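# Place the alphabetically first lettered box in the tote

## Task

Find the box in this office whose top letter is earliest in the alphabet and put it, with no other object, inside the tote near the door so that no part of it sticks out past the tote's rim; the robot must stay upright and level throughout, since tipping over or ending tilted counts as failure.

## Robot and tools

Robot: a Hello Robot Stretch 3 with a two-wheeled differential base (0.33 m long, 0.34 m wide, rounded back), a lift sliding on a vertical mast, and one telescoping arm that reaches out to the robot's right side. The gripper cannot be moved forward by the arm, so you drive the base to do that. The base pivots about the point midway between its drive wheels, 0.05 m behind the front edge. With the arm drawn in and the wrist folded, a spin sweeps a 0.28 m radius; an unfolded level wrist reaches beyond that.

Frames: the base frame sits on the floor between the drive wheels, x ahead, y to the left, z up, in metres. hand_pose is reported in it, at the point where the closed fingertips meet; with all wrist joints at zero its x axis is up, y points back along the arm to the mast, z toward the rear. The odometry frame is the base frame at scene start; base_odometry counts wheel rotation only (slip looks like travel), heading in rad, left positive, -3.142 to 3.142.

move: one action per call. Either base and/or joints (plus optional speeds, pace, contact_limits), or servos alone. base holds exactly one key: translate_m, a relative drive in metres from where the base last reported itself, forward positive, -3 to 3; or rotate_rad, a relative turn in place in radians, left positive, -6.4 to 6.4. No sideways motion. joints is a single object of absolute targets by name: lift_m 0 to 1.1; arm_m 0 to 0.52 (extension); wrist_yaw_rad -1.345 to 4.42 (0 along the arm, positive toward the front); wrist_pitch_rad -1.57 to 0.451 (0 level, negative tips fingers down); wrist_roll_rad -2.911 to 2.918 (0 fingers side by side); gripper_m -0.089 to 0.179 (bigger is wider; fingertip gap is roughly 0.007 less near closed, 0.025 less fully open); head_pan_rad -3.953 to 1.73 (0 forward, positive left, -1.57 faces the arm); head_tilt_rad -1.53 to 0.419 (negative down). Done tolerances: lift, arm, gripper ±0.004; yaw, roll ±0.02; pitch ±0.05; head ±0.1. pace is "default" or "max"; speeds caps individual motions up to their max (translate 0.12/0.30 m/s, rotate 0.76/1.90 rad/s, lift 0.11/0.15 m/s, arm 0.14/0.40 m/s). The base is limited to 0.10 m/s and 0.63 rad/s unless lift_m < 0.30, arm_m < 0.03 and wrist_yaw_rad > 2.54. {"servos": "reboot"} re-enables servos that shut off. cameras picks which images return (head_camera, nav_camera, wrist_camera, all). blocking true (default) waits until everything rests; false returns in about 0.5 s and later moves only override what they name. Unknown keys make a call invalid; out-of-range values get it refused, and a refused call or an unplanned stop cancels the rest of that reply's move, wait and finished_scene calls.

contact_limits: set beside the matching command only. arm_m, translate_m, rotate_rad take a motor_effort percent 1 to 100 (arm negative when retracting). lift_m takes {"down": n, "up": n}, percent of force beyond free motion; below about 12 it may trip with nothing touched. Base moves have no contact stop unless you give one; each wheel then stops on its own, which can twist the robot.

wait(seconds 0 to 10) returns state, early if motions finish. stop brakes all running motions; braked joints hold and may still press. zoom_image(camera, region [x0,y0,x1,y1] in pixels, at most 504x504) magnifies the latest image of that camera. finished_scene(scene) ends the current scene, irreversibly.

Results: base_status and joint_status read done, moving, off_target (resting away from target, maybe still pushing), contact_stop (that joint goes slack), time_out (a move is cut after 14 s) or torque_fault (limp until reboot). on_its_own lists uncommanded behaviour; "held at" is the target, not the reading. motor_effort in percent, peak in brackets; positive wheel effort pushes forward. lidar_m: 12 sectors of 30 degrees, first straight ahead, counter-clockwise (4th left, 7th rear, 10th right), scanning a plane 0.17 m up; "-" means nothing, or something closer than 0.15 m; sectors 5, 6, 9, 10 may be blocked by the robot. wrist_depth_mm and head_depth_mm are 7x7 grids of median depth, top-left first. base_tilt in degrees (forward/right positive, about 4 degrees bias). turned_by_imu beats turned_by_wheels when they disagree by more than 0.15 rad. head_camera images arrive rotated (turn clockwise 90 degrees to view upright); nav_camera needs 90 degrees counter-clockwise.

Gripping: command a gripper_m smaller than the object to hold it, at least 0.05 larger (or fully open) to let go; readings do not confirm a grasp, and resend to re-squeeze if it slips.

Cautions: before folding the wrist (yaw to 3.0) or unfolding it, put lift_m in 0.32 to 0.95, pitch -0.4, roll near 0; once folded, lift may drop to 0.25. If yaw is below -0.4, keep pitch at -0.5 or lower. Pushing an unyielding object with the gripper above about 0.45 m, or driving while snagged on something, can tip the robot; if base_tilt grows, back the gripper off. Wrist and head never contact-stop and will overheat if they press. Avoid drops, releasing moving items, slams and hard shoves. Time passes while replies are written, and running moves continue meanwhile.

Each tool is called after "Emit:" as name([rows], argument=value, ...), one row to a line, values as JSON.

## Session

Emit:
move(cameras=["all"])

Scene clock: 0.00 s.
base_odometry: x=+0.000 y=+0.000 heading=+0.000
turned_by_wheels: +0.000
turned_by_imu: +0.000
base_tilt: forward=+0.9 right=-0.2
lidar_m: 0.73 0.74 0.91 1.57 1.58 1.09 1.00 1.01 1.25 1.55 1.23 0.80
head_depth_mm: 700 705 706 707 712 713 716 / 693 693 698 698 703 704 707 / 684 686 689 692 697 697 700 / 680 681 686 685 688 689 694 / 670 676 675 679 683 682 687 / 666 667 674 674 675 678 679 / 660 662 666 666 667 669 675
base_status: not commanded
joint_positions: lift_m=+0.337 arm_m=+0.002 wrist_yaw_rad=+3.032 wrist_pitch_rad=-0.535 wrist_roll_rad=+0.000 gripper_m=+0.037 head_pan_rad=+0.000 head_tilt_rad=-0.002
joint_status: not commanded
measured_speeds: all 0
motor_effort: left_wheel=-0.6 right_wheel=+2.2 lift_m=+27.0 arm_m=-8.1 wrist_yaw_rad=+0.7 wrist_pitch_rad=+2.5 wrist_roll_rad=+0.8 gripper_m=-0.6 head_pan_rad=-0.2 head_tilt_rad=+6.5
hand_pose: x=+0.0015 y=+0.0602 z=+0.3248 quat_wxyz=(+0.224, +0.691, +0.150, +0.671) (m; base frame)
wrist_depth_mm: - 141 - - - - 731 / - 155 - - - - - / 898 177 202 897 867 865 - / 711 678 201 724 728 717 687 / 613 606 219 595 602 613 601 / 519 520 127 146 504 525 518 / 457 309 292 299 436 455 457
pictures: head_camera (sideways), nav_camera (sideways), wrist_camera
Images, in order (width x height): head_camera 896x504, nav_camera 672x504, wrist_camera 644x364.

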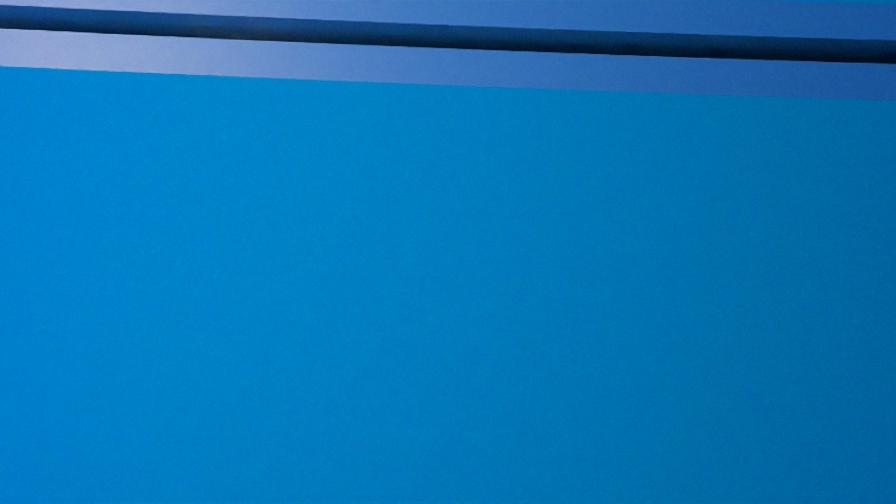

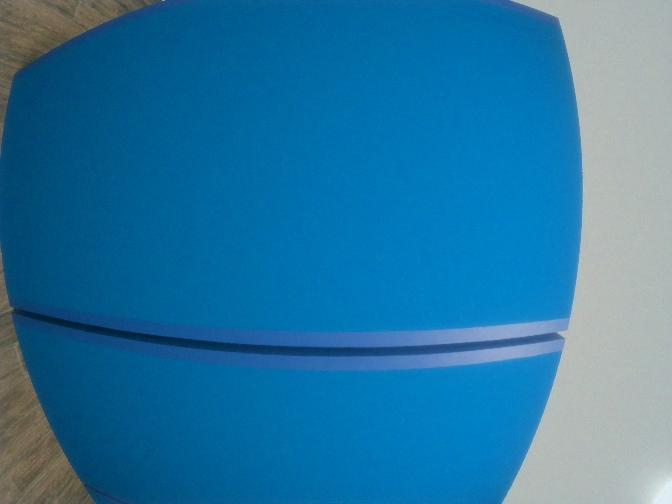

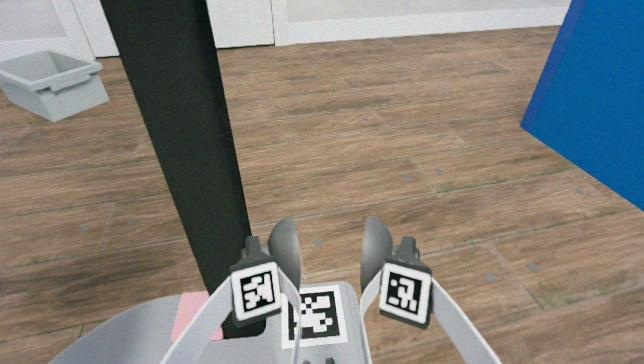

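Emit:
move(joints={"head_pan_rad": -1.57, "head_tilt_rad": -0.3}, pace="max", cameras=["head_camera", "nav_camera"])

Emit:
move(joints={"head_pan_rad": -2.9}, pace="max", cameras=["head_camera", "nav_camera"])

Emit:
move(joints={"head_pan_rad": 1.4}, pace="max", cameras=["head_camera", "nav_camera"])

Scene clock: 8.50 s.
move: done
base_odometry: x=+0.000 y=+0.000 heading=+0.000
turned_by_wheels: +0.000
turned_by_imu: +0.001
base_tilt: forward=+1.2 right=-0.1
lidar_m: 0.73 0.74 0.91 1.57 1.58 1.09 1.00 1.01 1.25 1.55 1.23 0.80
head_depth_mm: 1990 2097 2178 1828 2216 2038 1594 / 1988 2067 2170 1820 2393 1985 1586 / 1936 2039 2136 1789 2378 2002 1580 / 1925 2006 2125 1773 2370 2017 1569 / 1884 1982 2094 1760 2318 1924 1569 / 1864 1960 2066 1745 2066 1911 1571 / 1872 1953 2067 1708 2278 1982 1557
base_status: not commanded
joint_positions: lift_m=+0.337 arm_m=+0.002 wrist_yaw_rad=+3.032 wrist_pitch_rad=-0.535 wrist_roll_rad=+0.000 gripper_m=+0.037 head_pan_rad=-1.605 head_tilt_rad=-0.298
joint_status: all done
measured_speeds: all 0
motor_effort: left_wheel=-0.4(0.8) right_wheel=+2.4(2.6) lift_m=+28.6(28.8) arm_m=-19.8(19.8) wrist_yaw_rad=+0.8(1.4) wrist_pitch_rad=+2.2(2.6) wrist_roll_rad=+0.8(1.1) gripper_m=-1.5(1.5) head_pan_rad=+0.5(4.9) head_tilt_rad=-0.9(4.8)
hand_pose: x=+0.0015 y=+0.0602 z=+0.3248 quat_wxyz=(+0.224, +0.691, +0.150, +0.671) (m; base frame)
wrist_depth_mm: - 141 - - - - 746 / - 156 - - - - - / 902 176 201 904 905 874 - / 726 685 202 723 718 721 689 / 610 609 220 609 608 603 596 / 516 517 128 146 507 516 521 / 455 307 294 299 430 455 452
pictures: head_camera (sideways), nav_camera (sideways)
Images, in order (width x height): head_camera 896x504, nav_camera 672x504.

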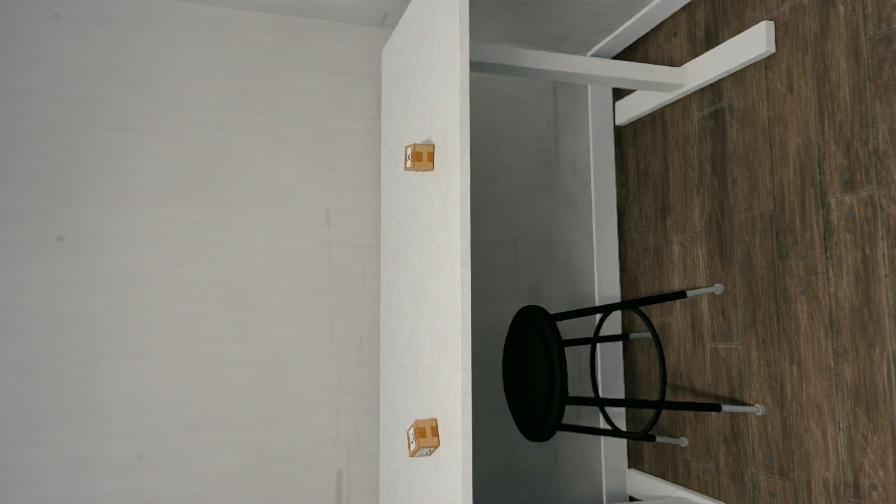

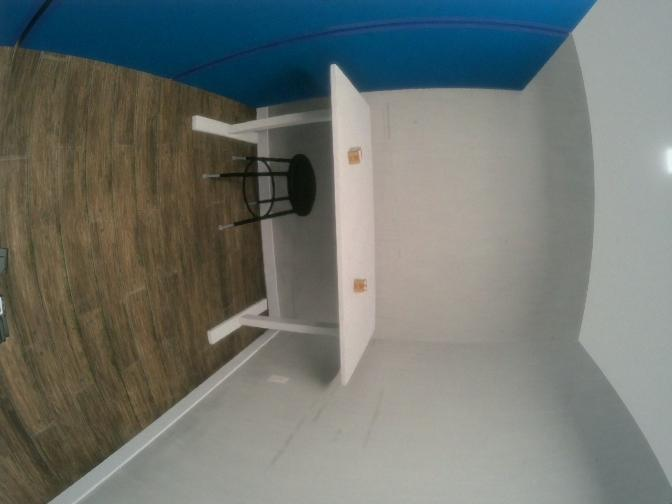

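Scene clock: 9.50 s.
move: done
base_odometry: x=+0.000 y=+0.000 heading=+0.000
turned_by_wheels: +0.000
turned_by_imu: +0.000
base_tilt: forward=+0.9 right=-0.2
lidar_m: 0.73 0.74 0.91 1.57 1.59 1.09 1.00 1.01 1.25 1.55 1.23 0.80
head_depth_mm: 819 880 927 979 1040 1110 1172 / 831 891 937 991 1050 1115 1188 / 837 899 948 1001 1065 1137 1212 / 852 909 963 1022 1083 1154 1221 / 875 920 975 1036 1097 1169 1252 / 884 928 991 1054 1113 1184 1274 / 895 946 994 1055 1126 1206 1289
base_status: not commanded
joint_positions: lift_m=+0.337 arm_m=+0.002 wrist_yaw_rad=+3.032 wrist_pitch_rad=-0.535 wrist_roll_rad=+0.000 gripper_m=+0.037 head_pan_rad=-2.947 head_tilt_rad=-0.299
joint_status: all done
measured_speeds: all 0
motor_effort: left_wheel=-0.6(0.7) right_wheel=+2.3(2.6) lift_m=+29.1(29.2) arm_m=-22.2(22.3) wrist_yaw_rad=+0.8(1.1) wrist_pitch_rad=+2.1(2.6) wrist_roll_rad=+0.9(1.0) gripper_m=+0.5(1.1) head_pan_rad=+2.7(5.5) head_tilt_rad=-1.3(2.4)
hand_pose: x=+0.0015 y=+0.0602 z=+0.3248 quat_wxyz=(+0.224, +0.691, +0.150, +0.671) (m; base frame)
wrist_depth_mm: - 140 - - - - 727 / - 155 - - - - - / 894 177 202 881 891 876 - / 712 694 200 723 724 725 695 / 616 612 220 601 605 606 605 / 523 524 127 146 507 515 518 / 459 307 292 301 434 453 455
pictures: head_camera (sideways), nav_camera (sideways)
Images, in order (width x height): head_camera 896x504, nav_camera 672x504.

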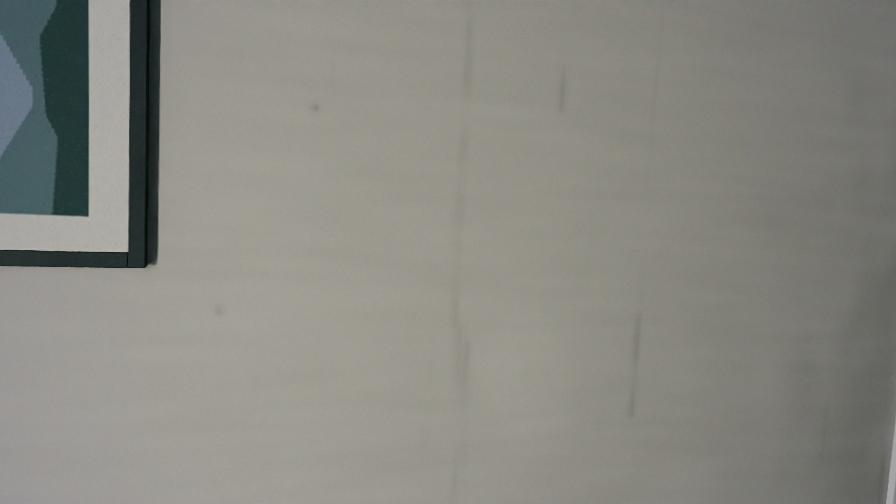

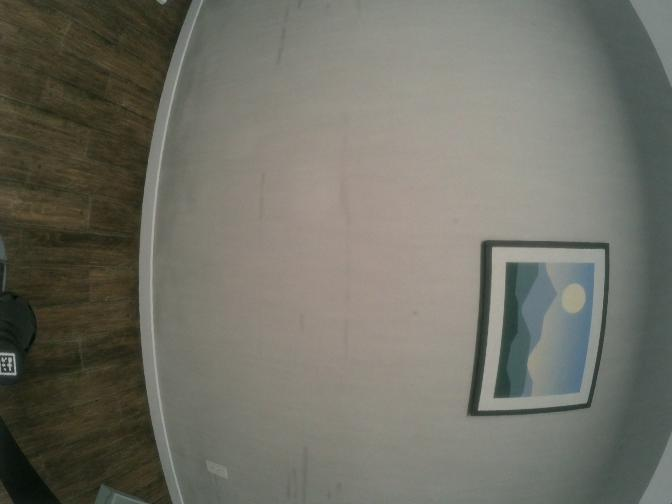

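Scene clock: 12.77 s.
move: done
base_odometry: x=+0.000 y=+0.000 heading=+0.000
turned_by_wheels: +0.000
turned_by_imu: +0.000
base_tilt: forward=+0.8 right=-0.1
lidar_m: 0.73 0.74 0.91 1.57 1.58 1.09 1.00 1.01 1.25 1.55 1.23 0.80
head_depth_mm: 1529 1624 1714 1820 1971 1984 1599 / 1484 1578 1668 1767 1895 1971 1589 / 1457 1529 1622 1729 1868 1920 1578 / 1416 1486 1580 1685 1787 1867 1568 / 1376 1462 1539 1612 1727 1824 1580 / 1350 1412 1474 1580 1677 1759 1563 / 1319 1384 1458 1529 1621 1742 1560
base_status: not commanded
joint_positions: lift_m=+0.337 arm_m=+0.002 wrist_yaw_rad=+3.032 wrist_pitch_rad=-0.535 wrist_roll_rad=+0.000 gripper_m=+0.037 head_pan_rad=+1.415 head_tilt_rad=-0.300
joint_status: all done
measured_speeds: translate_m=+0.000 rotate_rad=+0.000 lift_m=+0.000 arm_m=+0.000 wrist_yaw_rad=+0.000 wrist_pitch_rad=+0.000 wrist_roll_rad=+0.000 head_pan_rad=-0.024 head_tilt_rad=+0.000
motor_effort: left_wheel=-0.6(0.7) right_wheel=+2.6(2.7) lift_m=+30.4(30.6) arm_m=-22.2(22.6) wrist_yaw_rad=+0.8(1.3) wrist_pitch_rad=+2.6(2.7) wrist_roll_rad=+0.7(1.1) gripper_m=+0.2(1.6) head_pan_rad=-2.8(5.5) head_tilt_rad=-1.7(2.8)
hand_pose: x=+0.0015 y=+0.0602 z=+0.3248 quat_wxyz=(+0.224, +0.691, +0.150, +0.671) (m; base frame)
wrist_depth_mm: - 141 - - - - 743 / - 156 - - - - - / 909 177 202 868 881 850 - / 722 692 202 716 731 713 698 / 605 606 220 595 605 620 605 / 521 520 128 146 512 515 511 / 458 308 293 302 436 457 453
pictures: head_camera (sideways), nav_camera (sideways)
Images, in order (width x height): head_camera 896x504, nav_camera 672x504.

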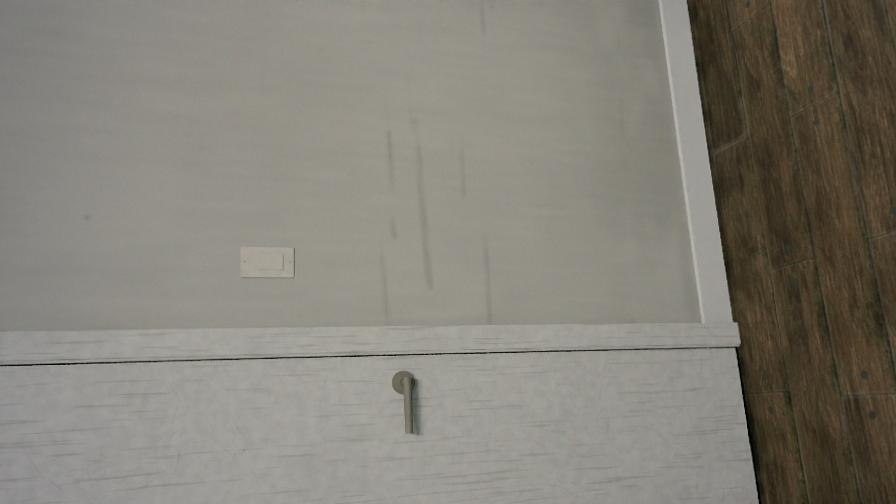

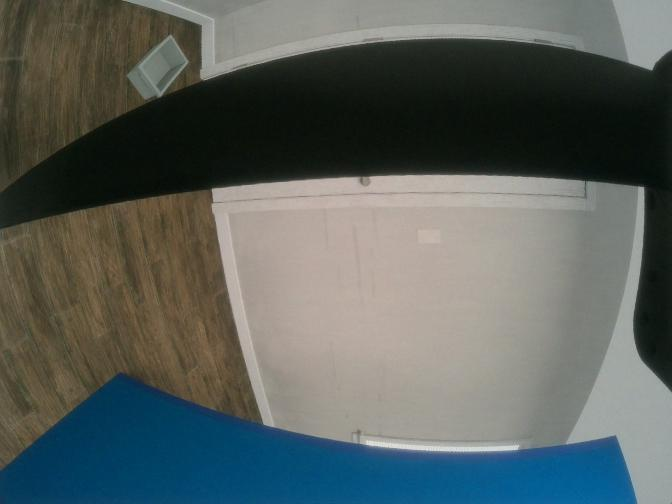

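Emit:
move(joints={"head_pan_rad": -1.6, "head_tilt_rad": -0.3}, pace="max", cameras=["head_camera"])

Emit:
zoom_image(camera="head_camera", region=[390, 130, 450, 190])

Emit:
zoom_image(camera="head_camera", region=[395, 405, 455, 465])

Scene clock: 31.83 s.
move: done
base_odometry: x=+0.000 y=+0.000 heading=+0.000
turned_by_wheels: +0.000
turned_by_imu: +0.001
base_tilt: forward=+1.0 right=-0.2
lidar_m: 0.73 0.74 0.91 1.57 1.58 1.09 1.00 1.01 1.25 1.55 1.23 0.80
head_depth_mm: 1984 2074 2195 1861 2201 2003 1588 / 1951 2088 2205 1798 2378 2005 1602 / 1934 2036 2127 1766 2424 1981 1576 / 1920 2002 2131 1751 2358 1979 1587 / 1899 1986 2095 1753 2311 1886 1564 / 1863 1950 2062 1724 1802 1927 1564 / 1850 1962 2070 1683 2285 1963 1553
base_status: not commanded
joint_positions: lift_m=+0.337 arm_m=+0.002 wrist_yaw_rad=+3.032 wrist_pitch_rad=-0.535 wrist_roll_rad=+0.000 gripper_m=+0.037 head_pan_rad=-1.616 head_tilt_rad=-0.300
joint_status: all done
measured_speeds: translate_m=+0.000 rotate_rad=+0.000 lift_m=+0.000 arm_m=+0.000 wrist_yaw_rad=+0.000 wrist_pitch_rad=+0.000 wrist_roll_rad=+0.000 head_pan_rad=+0.024 head_tilt_rad=+0.000
motor_effort: left_wheel=-0.6(0.8) right_wheel=+2.0(2.7) lift_m=+31.5(32.3) arm_m=-21.3(22.2) wrist_yaw_rad=+1.1(1.2) wrist_pitch_rad=+2.2(2.7) wrist_roll_rad=+0.7(1.1) gripper_m=-0.6(1.1) head_pan_rad=+2.9(4.8) head_tilt_rad=-1.6(3.3)
hand_pose: x=+0.0015 y=+0.0602 z=+0.3248 quat_wxyz=(+0.224, +0.691, +0.150, +0.671) (m; base frame)
wrist_depth_mm: - 140 - - - - 725 / - 155 - - - - - / 888 176 202 909 880 875 - / 736 691 203 724 728 707 688 / 604 607 219 606 609 602 604 / 525 516 127 146 503 521 514 / 454 310 294 299 435 456 448
pictures: head_camera (sideways)
Images, in order (width x height): head_camera 896x504.

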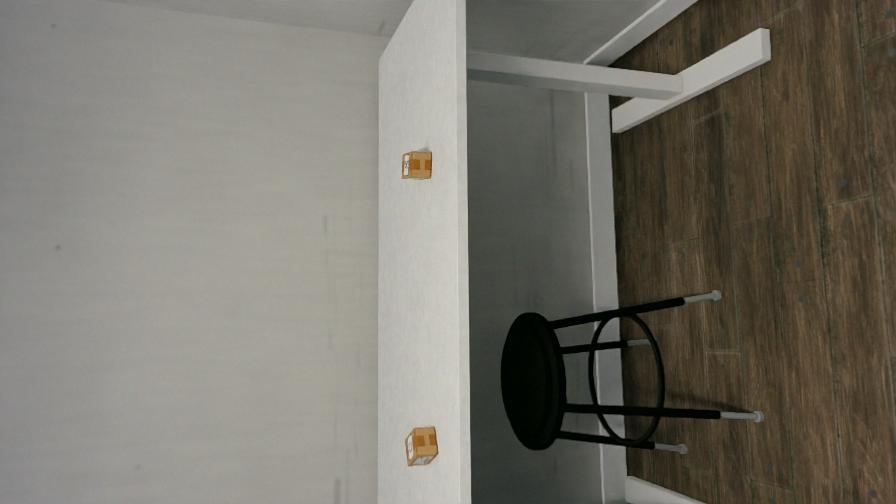

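Scaled by 8.400 from the camera's 896x504 image, which has a finer 1280x720 frame.

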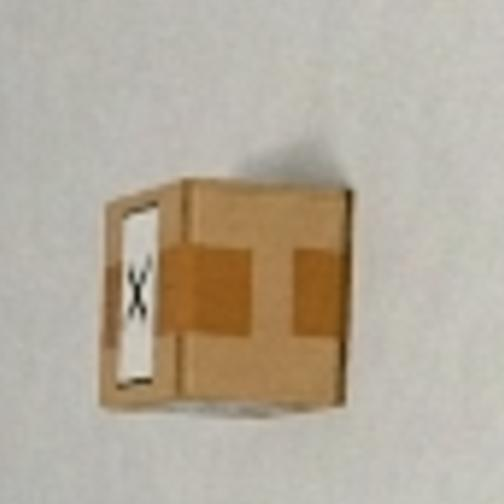

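Scaled by 8.400 from the camera's 896x504 image, which has a finer 1280x720 frame.

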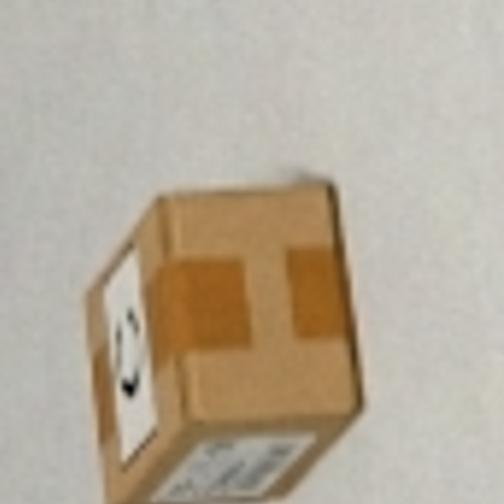

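Emit:
move(base={"rotate_rad": 1.438}, joints={"lift_m": 0.28, "head_pan_rad": 0.0, "head_tilt_rad": -0.35}, pace="max", cameras=[])

Emit:
move(base={"translate_m": 0.92}, contact_limits={"translate_m": 40}, pace="max", cameras=[])

Emit:
move(base={"rotate_rad": -1.219}, pace="max", cameras=["head_camera"])

Scene clock: 57.90 s.
move: done
base_odometry: x=+0.000 y=+0.000 heading=+1.438
turned_by_wheels: +1.438
turned_by_imu: +1.432
base_tilt: forward=+0.9 right=+0.0
lidar_m: 1.57 1.57 1.18 1.00 1.00 1.14 1.85 1.55 0.86 0.73 0.73 0.83
head_depth_mm: 1486 1589 1693 1817 1955 1881 1514 / 1454 1541 1660 1783 1932 1866 1499 / 1423 1522 1622 1737 1868 1881 1507 / 1395 1467 1572 1699 1796 1857 1490 / 1360 1433 1528 1636 1768 1822 1492 / 1330 1398 1485 1587 1708 1800 1496 / 1302 1373 1468 1574 1659 1750 1484
base_status: done
joint_positions: lift_m=+0.280 arm_m=+0.002 wrist_yaw_rad=+3.032 wrist_pitch_rad=-0.536 wrist_roll_rad=+0.000 gripper_m=+0.037 head_pan_rad=+0.014 head_tilt_rad=-0.350
joint_status: all done
measured_speeds: translate_m=+0.000 rotate_rad=+0.000 lift_m=+0.000 arm_m=+0.000 wrist_yaw_rad=+0.000 wrist_pitch_rad=+0.000 wrist_roll_rad=+0.000 head_pan_rad=-0.024 head_tilt_rad=+0.000
motor_effort: left_wheel=-6.7(17.1) right_wheel=+8.8(16.6) lift_m=+20.9(29.0) arm_m=-22.0(22.6) wrist_yaw_rad=+1.2(1.4) wrist_pitch_rad=+2.9(3.0) wrist_roll_rad=+0.7(1.0) gripper_m=+0.3(1.1) head_pan_rad=-2.7(4.5) head_tilt_rad=-1.8(5.1)
hand_pose: x=+0.0014 y=+0.0600 z=+0.2671 quat_wxyz=(+0.225, +0.691, +0.150, +0.671) (m; base frame)
wrist_depth_mm: - 141 152 - - - - / - 154 919 - - - 904 / 781 176 202 789 785 800 774 / 633 609 201 631 631 634 636 / 537 532 220 533 536 526 528 / 454 274 128 262 444 457 457 / 244 249 237 243 381 397 398
pictures: none
No camera images: "cameras" was empty.

Scene clock: 62.33 s.
move: done
base_odometry: x=+0.122 y=+0.912 heading=+1.438
turned_by_wheels: +0.000
turned_by_imu: -0.001
base_tilt: forward=+0.9 right=-0.2
lidar_m: 0.72 0.69 0.79 1.27 1.26 1.44 2.41 1.00 0.55 0.53 1.53 0.85
head_depth_mm: 649 691 740 798 861 942 1031 / 634 673 723 774 840 915 996 / 618 657 702 753 811 885 967 / 605 644 684 734 791 856 935 / 596 630 664 717 768 827 903 / 581 614 654 697 748 807 877 / 570 599 630 665 707 753 813
base_status: done
joint_positions: lift_m=+0.280 arm_m=+0.002 wrist_yaw_rad=+3.032 wrist_pitch_rad=-0.536 wrist_roll_rad=+0.000 gripper_m=+0.037 head_pan_rad=+0.000 head_tilt_rad=-0.350
joint_status: not commanded
measured_speeds: all 0
motor_effort: left_wheel=+5.4(12.4) right_wheel=+1.5(20.1) lift_m=+26.7(27.0) arm_m=-18.0(22.0) wrist_yaw_rad=+0.9(1.3) wrist_pitch_rad=+2.5(3.0) wrist_roll_rad=+0.8(1.1) gripper_m=-0.3(1.4) head_pan_rad=-2.7(4.7) head_tilt_rad=+0.3(2.4)
contact_limits: translate_m 40 (maximum 100)
hand_pose: x=+0.0014 y=+0.0600 z=+0.2671 quat_wxyz=(+0.225, +0.691, +0.150, +0.671) (m; base frame)
wrist_depth_mm: - 140 - - - - - / - 155 175 - - 779 - / 783 177 202 797 768 761 633 / 640 609 202 635 633 630 615 / 528 526 219 530 526 519 524 / 462 277 128 262 440 459 458 / 243 251 236 245 382 400 397
pictures: none
No camera images: "cameras" was empty.

Scene clock: 64.23 s.
move: done
base_odometry: x=+0.122 y=+0.912 heading=+0.219
turned_by_wheels: -1.219
turned_by_imu: -1.213
base_tilt: forward=+0.9 right=+0.0
lidar_m: 2.21 0.95 0.73 0.69 0.74 1.07 1.27 1.34 1.93 1.44 0.62 0.53
head_depth_mm: 2947 3141 3260 3493 2507 1820 1082 / 2981 3170 3336 3480 2502 1889 1514 / 3038 3160 3383 3490 2528 1867 1499 / 3054 3220 3547 3498 2511 1874 1489 / 2761 2892 2994 3137 2450 1851 1503 / 1977 2043 2103 2221 2234 1846 1490 / 1536 1563 1607 1676 1710 1733 1489
base_status: done
joint_positions: lift_m=+0.280 arm_m=+0.002 wrist_yaw_rad=+3.032 wrist_pitch_rad=-0.536 wrist_roll_rad=+0.000 gripper_m=+0.037 head_pan_rad=+0.000 head_tilt_rad=-0.350
joint_status: not commanded
measured_speeds: all 0
motor_effort: left_wheel=+8.1(17.8) right_wheel=-7.3(15.5) lift_m=+29.1(29.2) arm_m=-21.4(22.1) wrist_yaw_rad=+0.8(1.4) wrist_pitch_rad=+2.7(2.9) wrist_roll_rad=+0.8(1.1) gripper_m=-0.4(1.5) head_pan_rad=-2.0(4.3) head_tilt_rad=-0.3(1.5)
hand_pose: x=+0.0014 y=+0.0600 z=+0.2671 quat_wxyz=(+0.225, +0.691, +0.150, +0.671) (m; base frame)
wrist_depth_mm: - 141 630 - - - - / - 154 172 - - - - / 753 175 181 740 747 753 788 / 632 606 201 636 629 627 643 / 540 532 221 537 531 533 537 / 460 279 127 264 441 456 459 / 242 250 237 244 382 399 399
pictures: head_camera (sideways)
Images, in order (width x height): head_camera 896x504.

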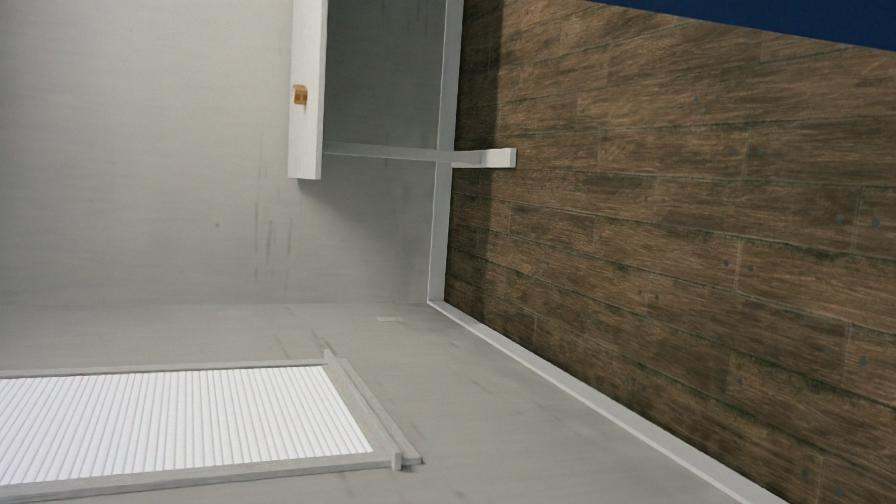

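Emit:
move(base={"rotate_rad": 0.192}, pace="max", cameras=[])

Emit:
move(base={"translate_m": 1.1}, contact_limits={"translate_m": 40}, pace="max", cameras=[])

Emit:
move(base={"rotate_rad": -1.02}, joints={"head_tilt_rad": -0.3}, pace="max", cameras=["head_camera", "nav_camera"])

Scene clock: 100.93 s.
move: done
base_odometry: x=+0.122 y=+0.912 heading=+0.411
turned_by_wheels: +0.192
turned_by_imu: +0.192
base_tilt: forward=+1.0 right=-0.1
lidar_m: 1.44 0.83 0.72 0.69 0.81 1.26 1.27 1.46 2.54 0.93 0.54 0.53
head_depth_mm: 2937 3133 3273 3346 2509 1882 1512 / 3040 3150 3360 3502 2484 1879 1499 / 2665 2923 3265 3297 2510 1870 1501 / 1934 2068 2220 2461 2360 1839 1491 / 1495 1589 1660 1808 1950 1815 1495 / 1265 1318 1381 1444 1521 1607 1485 / 1074 1114 1155 1197 1255 1325 1376
base_status: done
joint_positions: lift_m=+0.280 arm_m=+0.002 wrist_yaw_rad=+3.032 wrist_pitch_rad=-0.536 wrist_roll_rad=+0.000 gripper_m=+0.037 head_pan_rad=+0.000 head_tilt_rad=-0.350
joint_status: not commanded
measured_speeds: all 0
motor_effort: left_wheel=-8.2(14.8) right_wheel=+6.9(13.9) lift_m=+30.0(32.1) arm_m=-18.4(18.8) wrist_yaw_rad=+0.8(1.4) wrist_pitch_rad=+2.6(3.0) wrist_roll_rad=+0.8(1.0) gripper_m=-0.5(1.3) head_pan_rad=-1.3(3.8) head_tilt_rad=+0.2(1.5)
hand_pose: x=+0.0014 y=+0.0600 z=+0.2671 quat_wxyz=(+0.225, +0.691, +0.150, +0.671) (m; base frame)
wrist_depth_mm: - 141 152 670 - - - / - 154 160 754 - - - / 792 177 198 741 733 735 711 / 629 608 202 635 633 631 647 / 524 528 220 528 528 526 524 / 451 277 127 263 447 459 455 / 243 250 237 243 382 399 393
pictures: none
No camera images: "cameras" was empty.

Scene clock: 105.97 s.
move: done
base_odometry: x=+1.131 y=+1.351 heading=+0.411
turned_by_wheels: +0.000
turned_by_imu: -0.001
base_tilt: forward=+0.9 right=+0.0
lidar_m: 0.89 0.51 0.44 0.44 0.50 0.87 2.32 0.61 0.54 2.83 2.54 2.00
head_depth_mm: 2051 2155 2286 2397 2496 1906 1513 / 2069 2206 2325 2471 2515 1894 1508 / 1608 1793 1972 2260 2265 1863 1502 / 1175 1254 1336 1432 1621 1712 1501 / 923 969 1024 1092 1164 1265 1343 / 759 793 828 866 891 979 1038 / 646 669 694 724 749 760 838
base_status: done
joint_positions: lift_m=+0.280 arm_m=+0.002 wrist_yaw_rad=+3.032 wrist_pitch_rad=-0.536 wrist_roll_rad=+0.000 gripper_m=+0.037 head_pan_rad=+0.000 head_tilt_rad=-0.350
joint_status: not commanded
measured_speeds: all 0
motor_effort: left_wheel=+5.3(15.7) right_wheel=+0.0(15.2) lift_m=+20.3(29.9) arm_m=-15.8(18.1) wrist_yaw_rad=+0.7(1.4) wrist_pitch_rad=+3.0(3.0) wrist_roll_rad=+0.8(1.3) gripper_m=-0.5(1.4) head_pan_rad=-2.9(4.3) head_tilt_rad=+1.3(2.1)
contact_limits: translate_m 40 (maximum 100)
hand_pose: x=+0.0014 y=+0.0600 z=+0.2671 quat_wxyz=(+0.225, +0.691, +0.150, +0.671) (m; base frame)
wrist_depth_mm: - 140 152 - - - - / - 153 160 - - - - / - 170 176 - - - - / 642 592 197 588 - - 520 / 529 525 222 528 530 523 530 / 460 276 127 262 441 455 452 / 241 248 237 245 380 398 398
pictures: none
No camera images: "cameras" was empty.

Scene clock: 107.73 s.
move: done
base_odometry: x=+1.131 y=+1.351 heading=-0.609
turned_by_wheels: -1.020
turned_by_imu: -1.015
base_tilt: forward=+1.0 right=+0.0
lidar_m: 2.53 2.00 0.83 0.50 0.44 0.44 0.52 0.94 2.32 0.59 0.54 2.83
head_depth_mm: 3478 3535 3720 3797 2730 2009 1585 / 3252 3451 3626 3881 2705 2012 1583 / 2973 3188 3397 3544 2674 1971 1569 / 2768 2868 3047 3282 2707 1986 1550 / 2605 2642 2768 3018 2648 1969 1579 / 2401 2499 2631 2799 2681 1955 1561 / 2210 2363 2441 2558 2619 1951 1571
base_status: done
joint_positions: lift_m=+0.280 arm_m=+0.002 wrist_yaw_rad=+3.032 wrist_pitch_rad=-0.536 wrist_roll_rad=+0.000 gripper_m=+0.037 head_pan_rad=+0.000 head_tilt_rad=-0.301
joint_status: all done
measured_speeds: all 0
motor_effort: left_wheel=+8.5(17.7) right_wheel=-7.2(15.6) lift_m=+21.4(21.4) arm_m=-22.3(22.4) wrist_yaw_rad=+0.6(1.4) wrist_pitch_rad=+2.7(3.1) wrist_roll_rad=+0.9(1.1) gripper_m=+0.4(1.2) head_pan_rad=-3.3(4.3) head_tilt_rad=+4.2(5.6)
hand_pose: x=+0.0014 y=+0.0600 z=+0.2671 quat_wxyz=(+0.225, +0.691, +0.150, +0.671) (m; base frame)
wrist_depth_mm: - 141 152 - - - - / - 154 161 - - - - / - 169 174 759 790 788 789 / - 457 199 642 630 625 626 / 431 492 221 536 529 535 521 / 426 280 128 262 446 457 457 / 242 250 237 242 379 402 400
pictures: head_camera (sideways), nav_camera (sideways)
Images, in order (width x height): head_camera 896x504, nav_camera 672x504.

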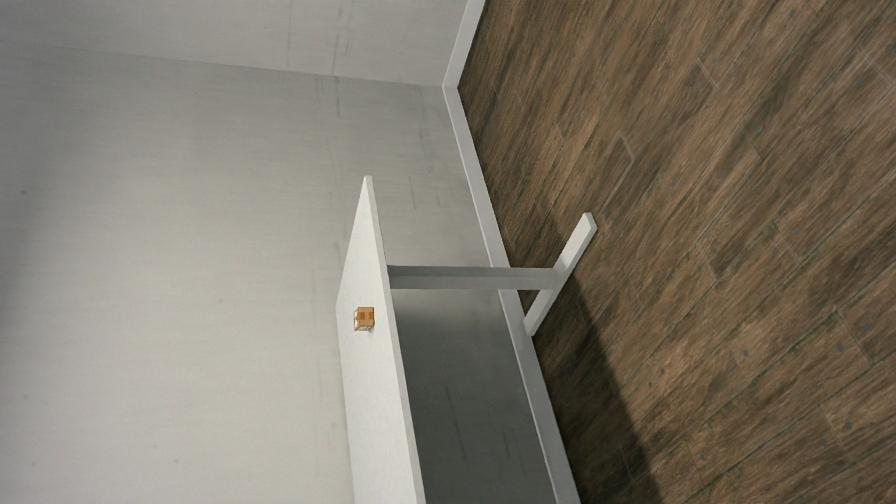

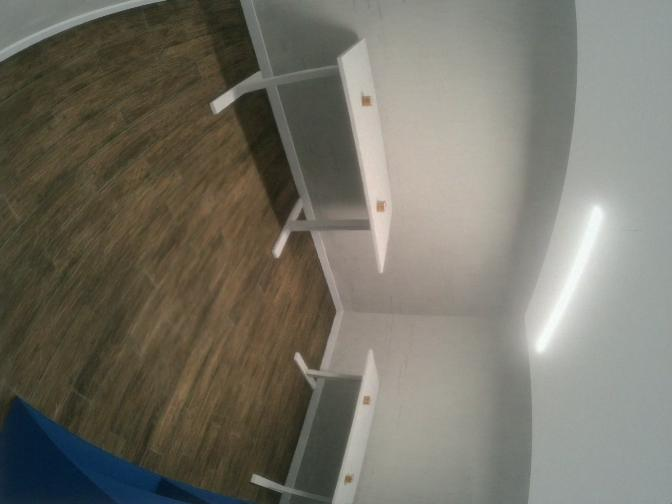

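Emit:
move(base={"rotate_rad": -0.136}, pace="max", cameras=[])

Emit:
move(base={"translate_m": 1.09}, joints={"head_pan_rad": 0.55}, contact_limits={"translate_m": 40}, pace="max", cameras=["head_camera", "nav_camera"])

Scene clock: 122.03 s.
move: done
base_odometry: x=+1.131 y=+1.351 heading=-0.744
turned_by_wheels: -0.136
turned_by_imu: -0.134
base_tilt: forward=+1.0 right=-0.2
lidar_m: 2.54 1.99 1.08 0.54 0.44 0.44 0.48 0.75 2.32 0.64 0.54 1.40
head_depth_mm: 3163 3286 3389 3560 2741 2019 1590 / 3469 3616 3752 3785 2726 2010 1572 / 3452 3722 3955 - 2702 2002 1580 / 3137 3312 3570 3727 2664 1983 1570 / 2836 2987 3081 3303 2677 1949 1557 / 2620 2738 2780 2939 2654 1970 1568 / 2416 2518 2635 2764 2694 1968 1545
base_status: done
joint_positions: lift_m=+0.280 arm_m=+0.002 wrist_yaw_rad=+3.032 wrist_pitch_rad=-0.536 wrist_roll_rad=+0.000 gripper_m=+0.037 head_pan_rad=+0.000 head_tilt_rad=-0.299
joint_status: not commanded
measured_speeds: all 0
motor_effort: left_wheel=+8.8(16.8) right_wheel=-7.6(15.5) lift_m=+24.5(24.5) arm_m=-21.4(22.3) wrist_yaw_rad=+0.7(1.3) wrist_pitch_rad=+2.4(3.0) wrist_roll_rad=+0.7(1.0) gripper_m=-0.5(1.3) head_pan_rad=-2.1(3.3) head_tilt_rad=+4.4(4.9)
hand_pose: x=+0.0014 y=+0.0600 z=+0.2671 quat_wxyz=(+0.225, +0.691, +0.150, +0.671) (m; base frame)
wrist_depth_mm: - 140 151 - - - - / - 154 161 - - - - / - 169 175 782 770 789 791 / - 464 201 638 632 639 634 / 434 489 220 536 532 533 526 / 414 277 128 261 441 464 457 / 244 248 236 243 379 398 398
pictures: none
No camera images: "cameras" was empty.

Scene clock: 127.03 s.
move: done
base_odometry: x=+1.933 y=+0.613 heading=-0.744
turned_by_wheels: +0.000
turned_by_imu: -0.002
base_tilt: forward=+0.8 right=+0.1
lidar_m: 2.17 1.50 1.38 1.58 1.29 1.27 1.40 0.86 1.27 0.99 1.70 2.11
head_depth_mm: 1718 1832 1925 1507 2179 2007 1587 / 1668 1768 1860 1485 1702 1777 1576 / 1619 1725 1811 1475 2055 1973 1580 / 1580 1665 1761 1485 1960 2026 1583 / 1552 1618 1709 1469 1936 1971 1561 / 1494 1590 1667 1451 1862 1936 1562 / 1458 1540 1633 1445 1083 1882 1567
base_status: done
joint_positions: lift_m=+0.280 arm_m=+0.002 wrist_yaw_rad=+3.032 wrist_pitch_rad=-0.536 wrist_roll_rad=+0.000 gripper_m=+0.037 head_pan_rad=+0.551 head_tilt_rad=-0.299
joint_status: all done
measured_speeds: all 0
motor_effort: left_wheel=+10.6(21.2) right_wheel=-4.7(9.9) lift_m=+27.8(27.8) arm_m=-20.6(21.9) wrist_yaw_rad=+0.9(1.4) wrist_pitch_rad=+2.5(3.0) wrist_roll_rad=+0.8(1.1) gripper_m=-1.4(1.4) head_pan_rad=-3.7(4.4) head_tilt_rad=+2.8(4.7)
contact_limits: translate_m 40 (maximum 100)
hand_pose: x=+0.0014 y=+0.0600 z=+0.2671 quat_wxyz=(+0.225, +0.691, +0.150, +0.671) (m; base frame)
wrist_depth_mm: - 141 - - - - - / - 155 921 - - - - / 788 178 203 803 773 794 793 / 625 614 202 639 639 635 629 / 532 526 219 529 531 531 531 / 456 276 128 263 443 457 453 / 243 249 239 242 379 400 401
pictures: head_camera (sideways), nav_camera (sideways)
Images, in order (width x height): head_camera 896x504, nav_camera 672x504.

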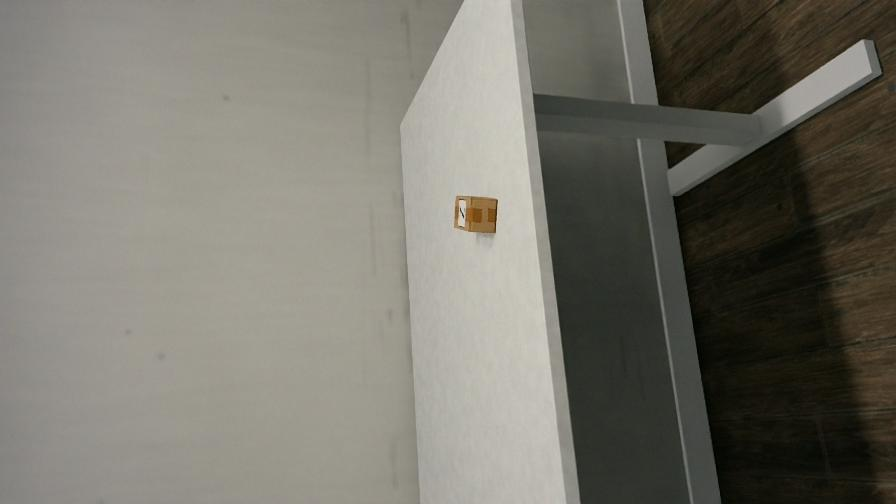

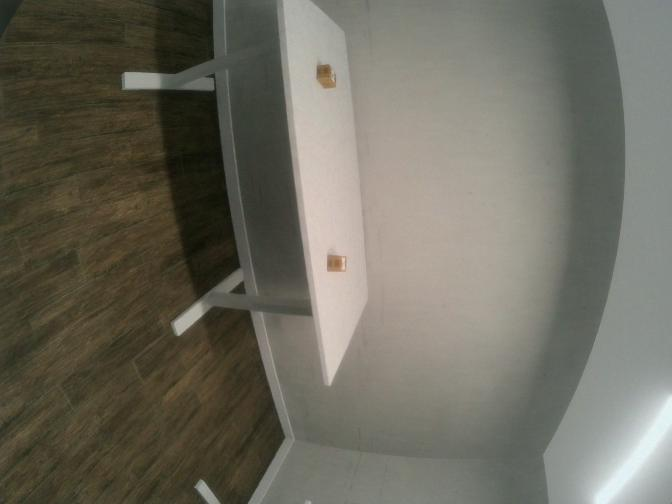

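Emit:
zoom_image(camera="head_camera", region=[445, 185, 505, 245])

Emit:
move(joints={"head_pan_rad": 1.3}, pace="max", cameras=["head_camera"])

Scaled by 8.400 from the camera's 896x504 image, which has a finer 1280x720 frame.

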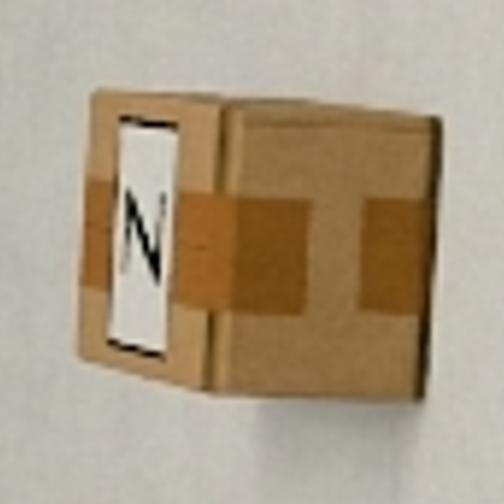

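Scene clock: 130.67 s.
move: done
base_odometry: x=+1.933 y=+0.613 heading=-0.744
turned_by_wheels: +0.000
turned_by_imu: +0.001
base_tilt: forward=+0.9 right=-0.2
lidar_m: 2.16 1.50 1.37 1.58 1.28 1.27 1.40 0.86 1.27 0.99 1.71 2.12
head_depth_mm: 1510 1575 1658 1510 1113 1870 1590 / 1580 1639 1714 1500 1897 1950 1580 / 1641 1717 1806 1480 1511 1805 1574 / 1733 1804 1924 1964 2119 1991 1552 / 1825 1915 2033 2127 2291 2000 1560 / 1782 1830 1944 2039 2136 1975 1588 / 1575 1646 1711 1780 1864 1860 1557
base_status: not commanded
joint_positions: lift_m=+0.280 arm_m=+0.002 wrist_yaw_rad=+3.032 wrist_pitch_rad=-0.536 wrist_roll_rad=+0.000 gripper_m=+0.037 head_pan_rad=+1.311 head_tilt_rad=-0.299
joint_status: all done
measured_speeds: all 0
motor_effort: left_wheel=+10.6(10.8) right_wheel=-4.5(5.1) lift_m=+30.5(30.5) arm_m=-20.0(20.3) wrist_yaw_rad=+0.9(1.2) wrist_pitch_rad=+2.8(3.0) wrist_roll_rad=+0.8(1.1) gripper_m=-0.1(1.4) head_pan_rad=+1.5(5.1) head_tilt_rad=+2.1(3.1)
contact_limits: translate_m 40 (maximum 100)
hand_pose: x=+0.0014 y=+0.0600 z=+0.2671 quat_wxyz=(+0.225, +0.691, +0.150, +0.671) (m; base frame)
wrist_depth_mm: - 141 - - - - - / - 156 910 - - - - / 802 177 202 767 790 786 780 / 638 614 202 637 625 635 639 / 527 528 220 527 527 534 530 / 464 277 128 262 448 450 455 / 243 249 237 242 378 402 396
pictures: head_camera (sideways)
Images, in order (width x height): head_camera 896x504.

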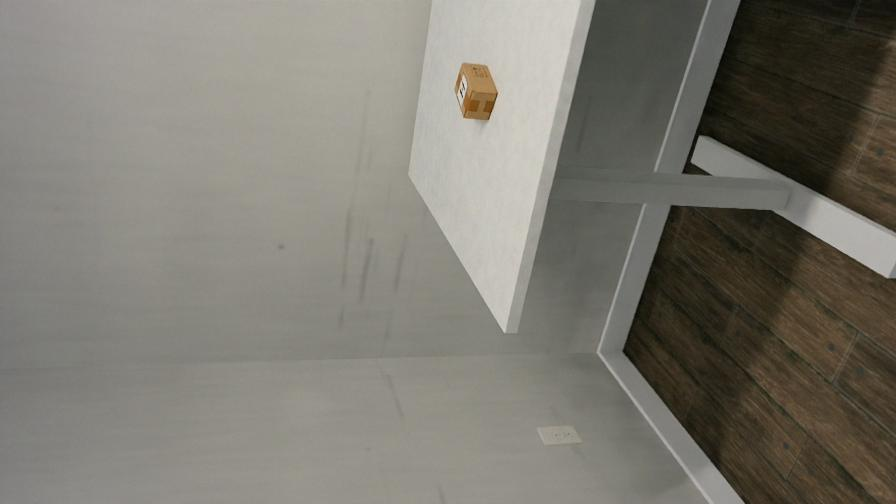

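Emit:
zoom_image(camera="head_camera", region=[445, 60, 505, 120])

Emit:
move(joints={"head_pan_rad": -0.84, "head_tilt_rad": -0.25}, pace="max", cameras=["head_camera"])

Scaled by 8.400 from the camera's 896x504 image, which has a finer 1280x720 frame.

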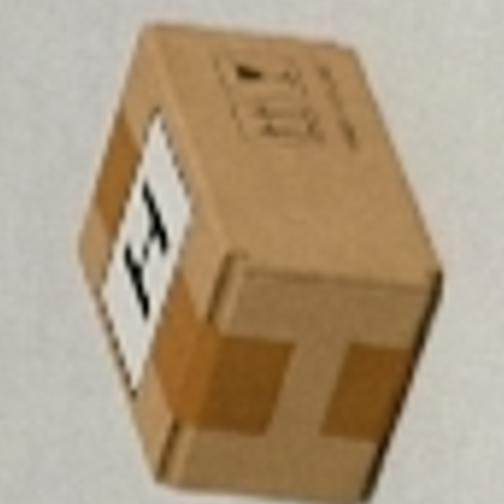

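Scene clock: 137.37 s.
move: done
base_odometry: x=+1.933 y=+0.613 heading=-0.744
turned_by_wheels: +0.000
turned_by_imu: +0.001
base_tilt: forward=+1.0 right=+0.0
lidar_m: 2.17 1.50 1.38 1.58 1.28 1.28 1.40 0.86 1.27 0.99 1.71 2.11
head_depth_mm: 2257 2346 2484 2374 1784 1811 1683 / 2261 2326 2453 2535 2650 2143 1677 / 2257 2368 2426 2280 2677 2129 1659 / 2241 2327 2449 2246 2695 2116 1649 / 2179 2308 2369 2232 2633 2105 1628 / 2167 2274 2356 2218 2585 2093 1653 / 2142 2224 2340 2173 2548 2102 1623
base_status: not commanded
joint_positions: lift_m=+0.280 arm_m=+0.002 wrist_yaw_rad=+3.032 wrist_pitch_rad=-0.536 wrist_roll_rad=+0.000 gripper_m=+0.037 head_pan_rad=-0.889 head_tilt_rad=-0.252
joint_status: all done
measured_speeds: all 0
motor_effort: left_wheel=+10.5(10.8) right_wheel=-4.4(5.0) lift_m=+31.5(32.1) arm_m=-19.5(19.7) wrist_yaw_rad=+0.9(1.2) wrist_pitch_rad=+2.6(2.9) wrist_roll_rad=+0.9(1.0) gripper_m=-0.2(1.1) head_pan_rad=+2.2(5.3) head_tilt_rad=+4.1(7.6)
contact_limits: translate_m 40 (maximum 100)
hand_pose: x=+0.0014 y=+0.0600 z=+0.2671 quat_wxyz=(+0.225, +0.691, +0.150, +0.671) (m; base frame)
wrist_depth_mm: - 140 - - - - - / - 156 910 - - - - / 790 177 202 800 772 791 791 / 639 602 202 651 625 630 640 / 531 520 221 531 530 529 528 / 453 277 127 263 447 459 454 / 245 249 236 243 383 397 401
pictures: head_camera (sideways)
Images, in order (width x height): head_camera 896x504.

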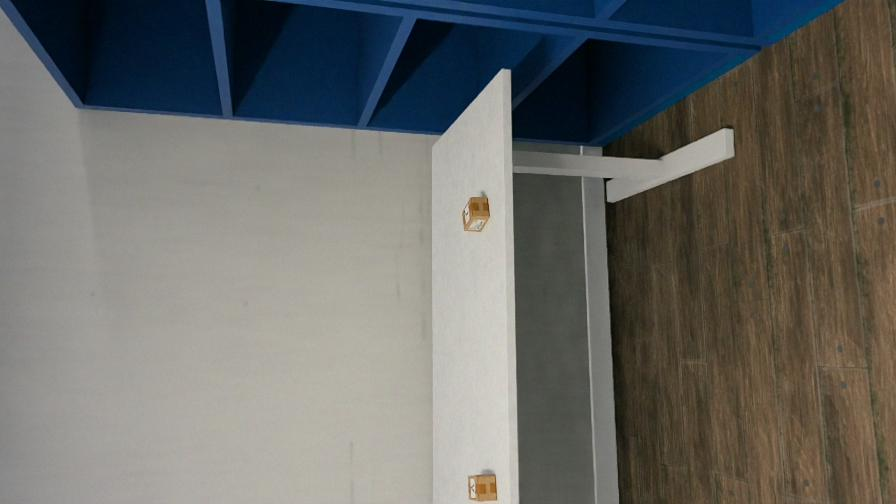

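Emit:
zoom_image(camera="head_camera", region=[446, 184, 506, 244])

Emit:
zoom_image(camera="head_camera", region=[452, 444, 512, 504])

Scaled by 8.400 from the camera's 896x504 image, which has a finer 1280x720 frame.

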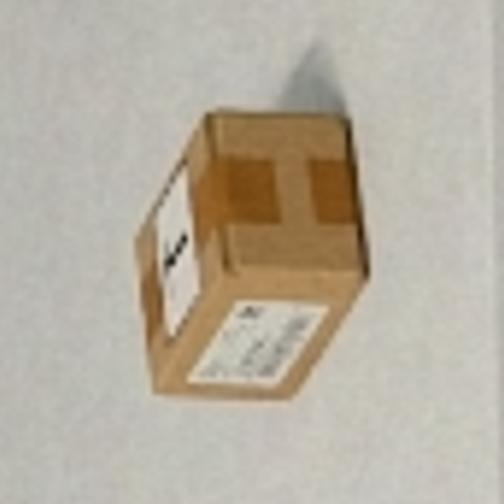

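Scaled by 8.400 from the camera's 896x504 image, which has a finer 1280x720 frame.

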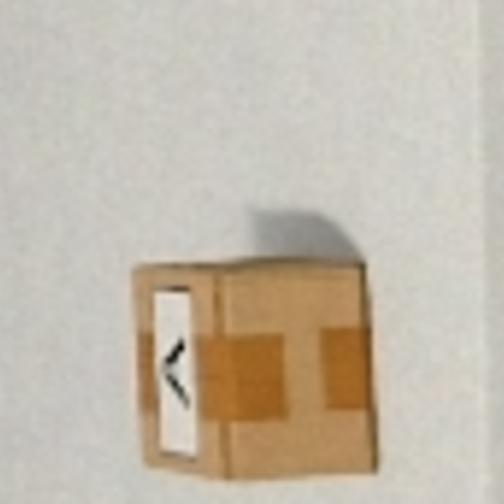

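Emit:
move(base={"rotate_rad": -0.429}, pace="max", cameras=[])

Emit:
move(base={"translate_m": 1.38}, joints={"head_pan_rad": -1.0, "head_tilt_rad": -0.4}, contact_limits={"translate_m": 40}, pace="max", cameras=["head_camera"])

Scene clock: 181.83 s.
move: done
base_odometry: x=+1.933 y=+0.613 heading=-1.172
turned_by_wheels: -0.429
turned_by_imu: -0.426
base_tilt: forward=+1.1 right=-0.2
lidar_m: 2.12 2.03 1.51 1.38 1.48 1.28 1.28 1.48 0.86 1.13 0.99 1.70
head_depth_mm: 1532 1510 1603 1290 1650 1234 1425 / 1654 1719 1778 1577 1811 1390 1570 / 1583 1647 1752 1798 1780 1921 1604 / 1518 1572 1678 1735 1835 1918 1653 / 2297 2406 2505 2645 2653 2122 1642 / 2274 2312 2444 2233 2627 2121 1647 / 2188 2264 2363 2227 2551 2110 1644
base_status: done
joint_positions: lift_m=+0.280 arm_m=+0.002 wrist_yaw_rad=+3.032 wrist_pitch_rad=-0.536 wrist_roll_rad=+0.000 gripper_m=+0.037 head_pan_rad=-0.840 head_tilt_rad=-0.250
joint_status: not commanded
measured_speeds: all 0
motor_effort: left_wheel=+10.6(18.1) right_wheel=-8.9(13.9) lift_m=+31.2(32.0) arm_m=-19.6(19.6) wrist_yaw_rad=+1.1(1.4) wrist_pitch_rad=+2.5(3.0) wrist_roll_rad=+0.8(1.0) gripper_m=-0.6(1.5) head_pan_rad=+2.4(3.9) head_tilt_rad=+4.6(5.0)
hand_pose: x=+0.0014 y=+0.0600 z=+0.2671 quat_wxyz=(+0.225, +0.691, +0.150, +0.671) (m; base frame)
wrist_depth_mm: - 140 - - - - - / - 155 925 - - - - / 795 177 202 777 772 788 788 / 625 616 202 615 627 632 632 / 527 536 220 531 530 529 529 / 457 277 128 261 444 455 454 / 243 248 237 243 382 399 402
pictures: none
No camera images: "cameras" was empty.

Scene clock: 187.83 s.
move: done
base_odometry: x=+2.468 y=-0.659 heading=-1.172
turned_by_wheels: +0.000
turned_by_imu: -0.001
base_tilt: forward=+1.0 right=-0.2
lidar_m: 0.75 1.34 1.40 1.13 1.12 2.03 2.60 1.35 1.34 1.18 1.15 1.16
head_depth_mm: 1521 1678 1732 1823 995 849 1453 / 1392 1544 1636 1734 985 795 1414 / 1364 1465 1567 1466 1031 791 704 / 1266 1355 1451 1457 1028 791 644 / 1180 1264 1347 1393 1022 786 647 / 1103 1174 1248 1313 1015 784 640 / 1036 1099 1169 1237 1012 784 641
base_status: done
joint_positions: lift_m=+0.280 arm_m=+0.002 wrist_yaw_rad=+3.032 wrist_pitch_rad=-0.536 wrist_roll_rad=+0.000 gripper_m=+0.037 head_pan_rad=-1.000 head_tilt_rad=-0.400
joint_status: all done
measured_speeds: all 0
motor_effort: left_wheel=+9.3(20.2) right_wheel=-5.2(7.3) lift_m=+27.2(31.2) arm_m=-21.5(22.6) wrist_yaw_rad=+1.1(1.5) wrist_pitch_rad=+2.6(3.0) wrist_roll_rad=+0.8(1.1) gripper_m=-0.7(1.6) head_pan_rad=-2.8(4.3) head_tilt_rad=-3.5(3.6)
contact_limits: translate_m 40 (maximum 100)
hand_pose: x=+0.0014 y=+0.0600 z=+0.2671 quat_wxyz=(+0.225, +0.691, +0.150, +0.671) (m; base frame)
wrist_depth_mm: - 141 - - - - - / - 155 908 - - - - / 770 177 203 789 783 779 773 / 631 599 202 619 631 634 621 / 528 540 220 522 532 533 528 / 454 277 128 262 446 452 454 / 245 248 238 244 384 398 396
pictures: head_camera (sideways)
Images, in order (width x height): head_camera 896x504.

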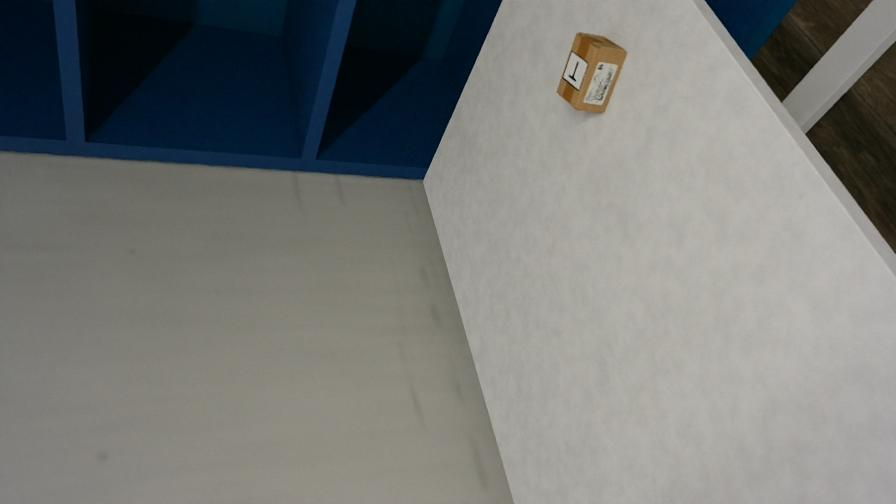

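Emit:
move(base={"rotate_rad": 1.304}, joints={"head_pan_rad": -1.57, "head_tilt_rad": -0.45}, cameras=["head_camera"])

Scene clock: 209.47 s.
move: done
base_odometry: x=+2.468 y=-0.659 heading=+0.131
turned_by_wheels: +1.303
turned_by_imu: +1.300
base_tilt: forward=+1.0 right=-0.1
lidar_m: 1.40 1.11 1.95 2.60 1.99 1.35 1.19 1.15 1.21 1.16 0.75 1.46
head_depth_mm: 972 1041 1136 1192 965 754 623 / 967 1044 1129 1199 954 754 620 / 974 1049 1142 1209 955 751 604 / 987 1058 1150 1217 951 749 604 / 981 1057 1146 1220 948 747 617 / 984 1067 1153 1228 943 744 614 / 989 1067 1157 1234 941 746 613
base_status: done
joint_positions: lift_m=+0.280 arm_m=+0.002 wrist_yaw_rad=+3.032 wrist_pitch_rad=-0.536 wrist_roll_rad=+0.000 gripper_m=+0.037 head_pan_rad=-1.574 head_tilt_rad=-0.450
joint_status: all done
measured_speeds: all 0
motor_effort: left_wheel=-12.0(13.9) right_wheel=+10.3(15.4) lift_m=+23.0(25.1) arm_m=-22.2(22.6) wrist_yaw_rad=+0.3(1.3) wrist_pitch_rad=+2.4(2.9) wrist_roll_rad=+0.8(1.1) gripper_m=+0.2(1.2) head_pan_rad=+3.1(4.7) head_tilt_rad=-2.5(5.0)
hand_pose: x=+0.0014 y=+0.0600 z=+0.2671 quat_wxyz=(+0.225, +0.691, +0.150, +0.671) (m; base frame)
wrist_depth_mm: - 140 - - - - - / - 155 929 - - - - / 786 177 203 787 786 789 749 / 633 610 203 631 625 630 645 / 540 531 221 532 531 527 535 / 457 278 127 261 438 458 453 / 241 249 238 244 380 397 399
pictures: head_camera (sideways)
Images, in order (width x height): head_camera 896x504.

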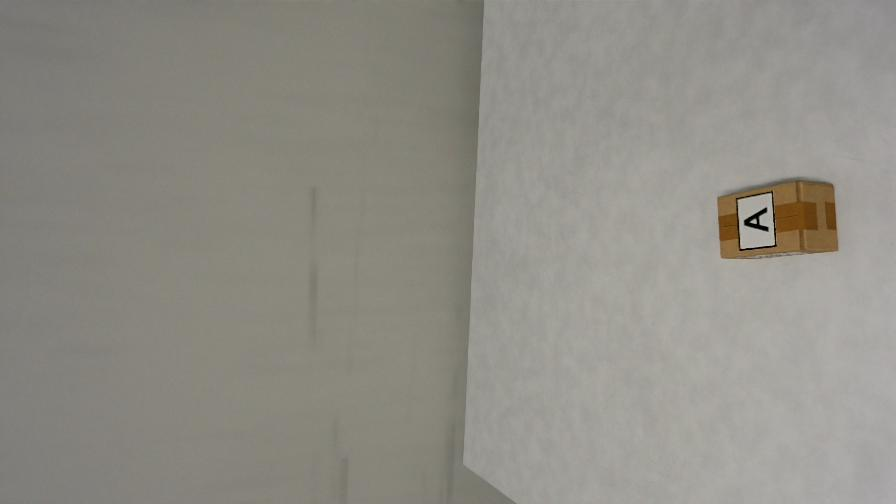

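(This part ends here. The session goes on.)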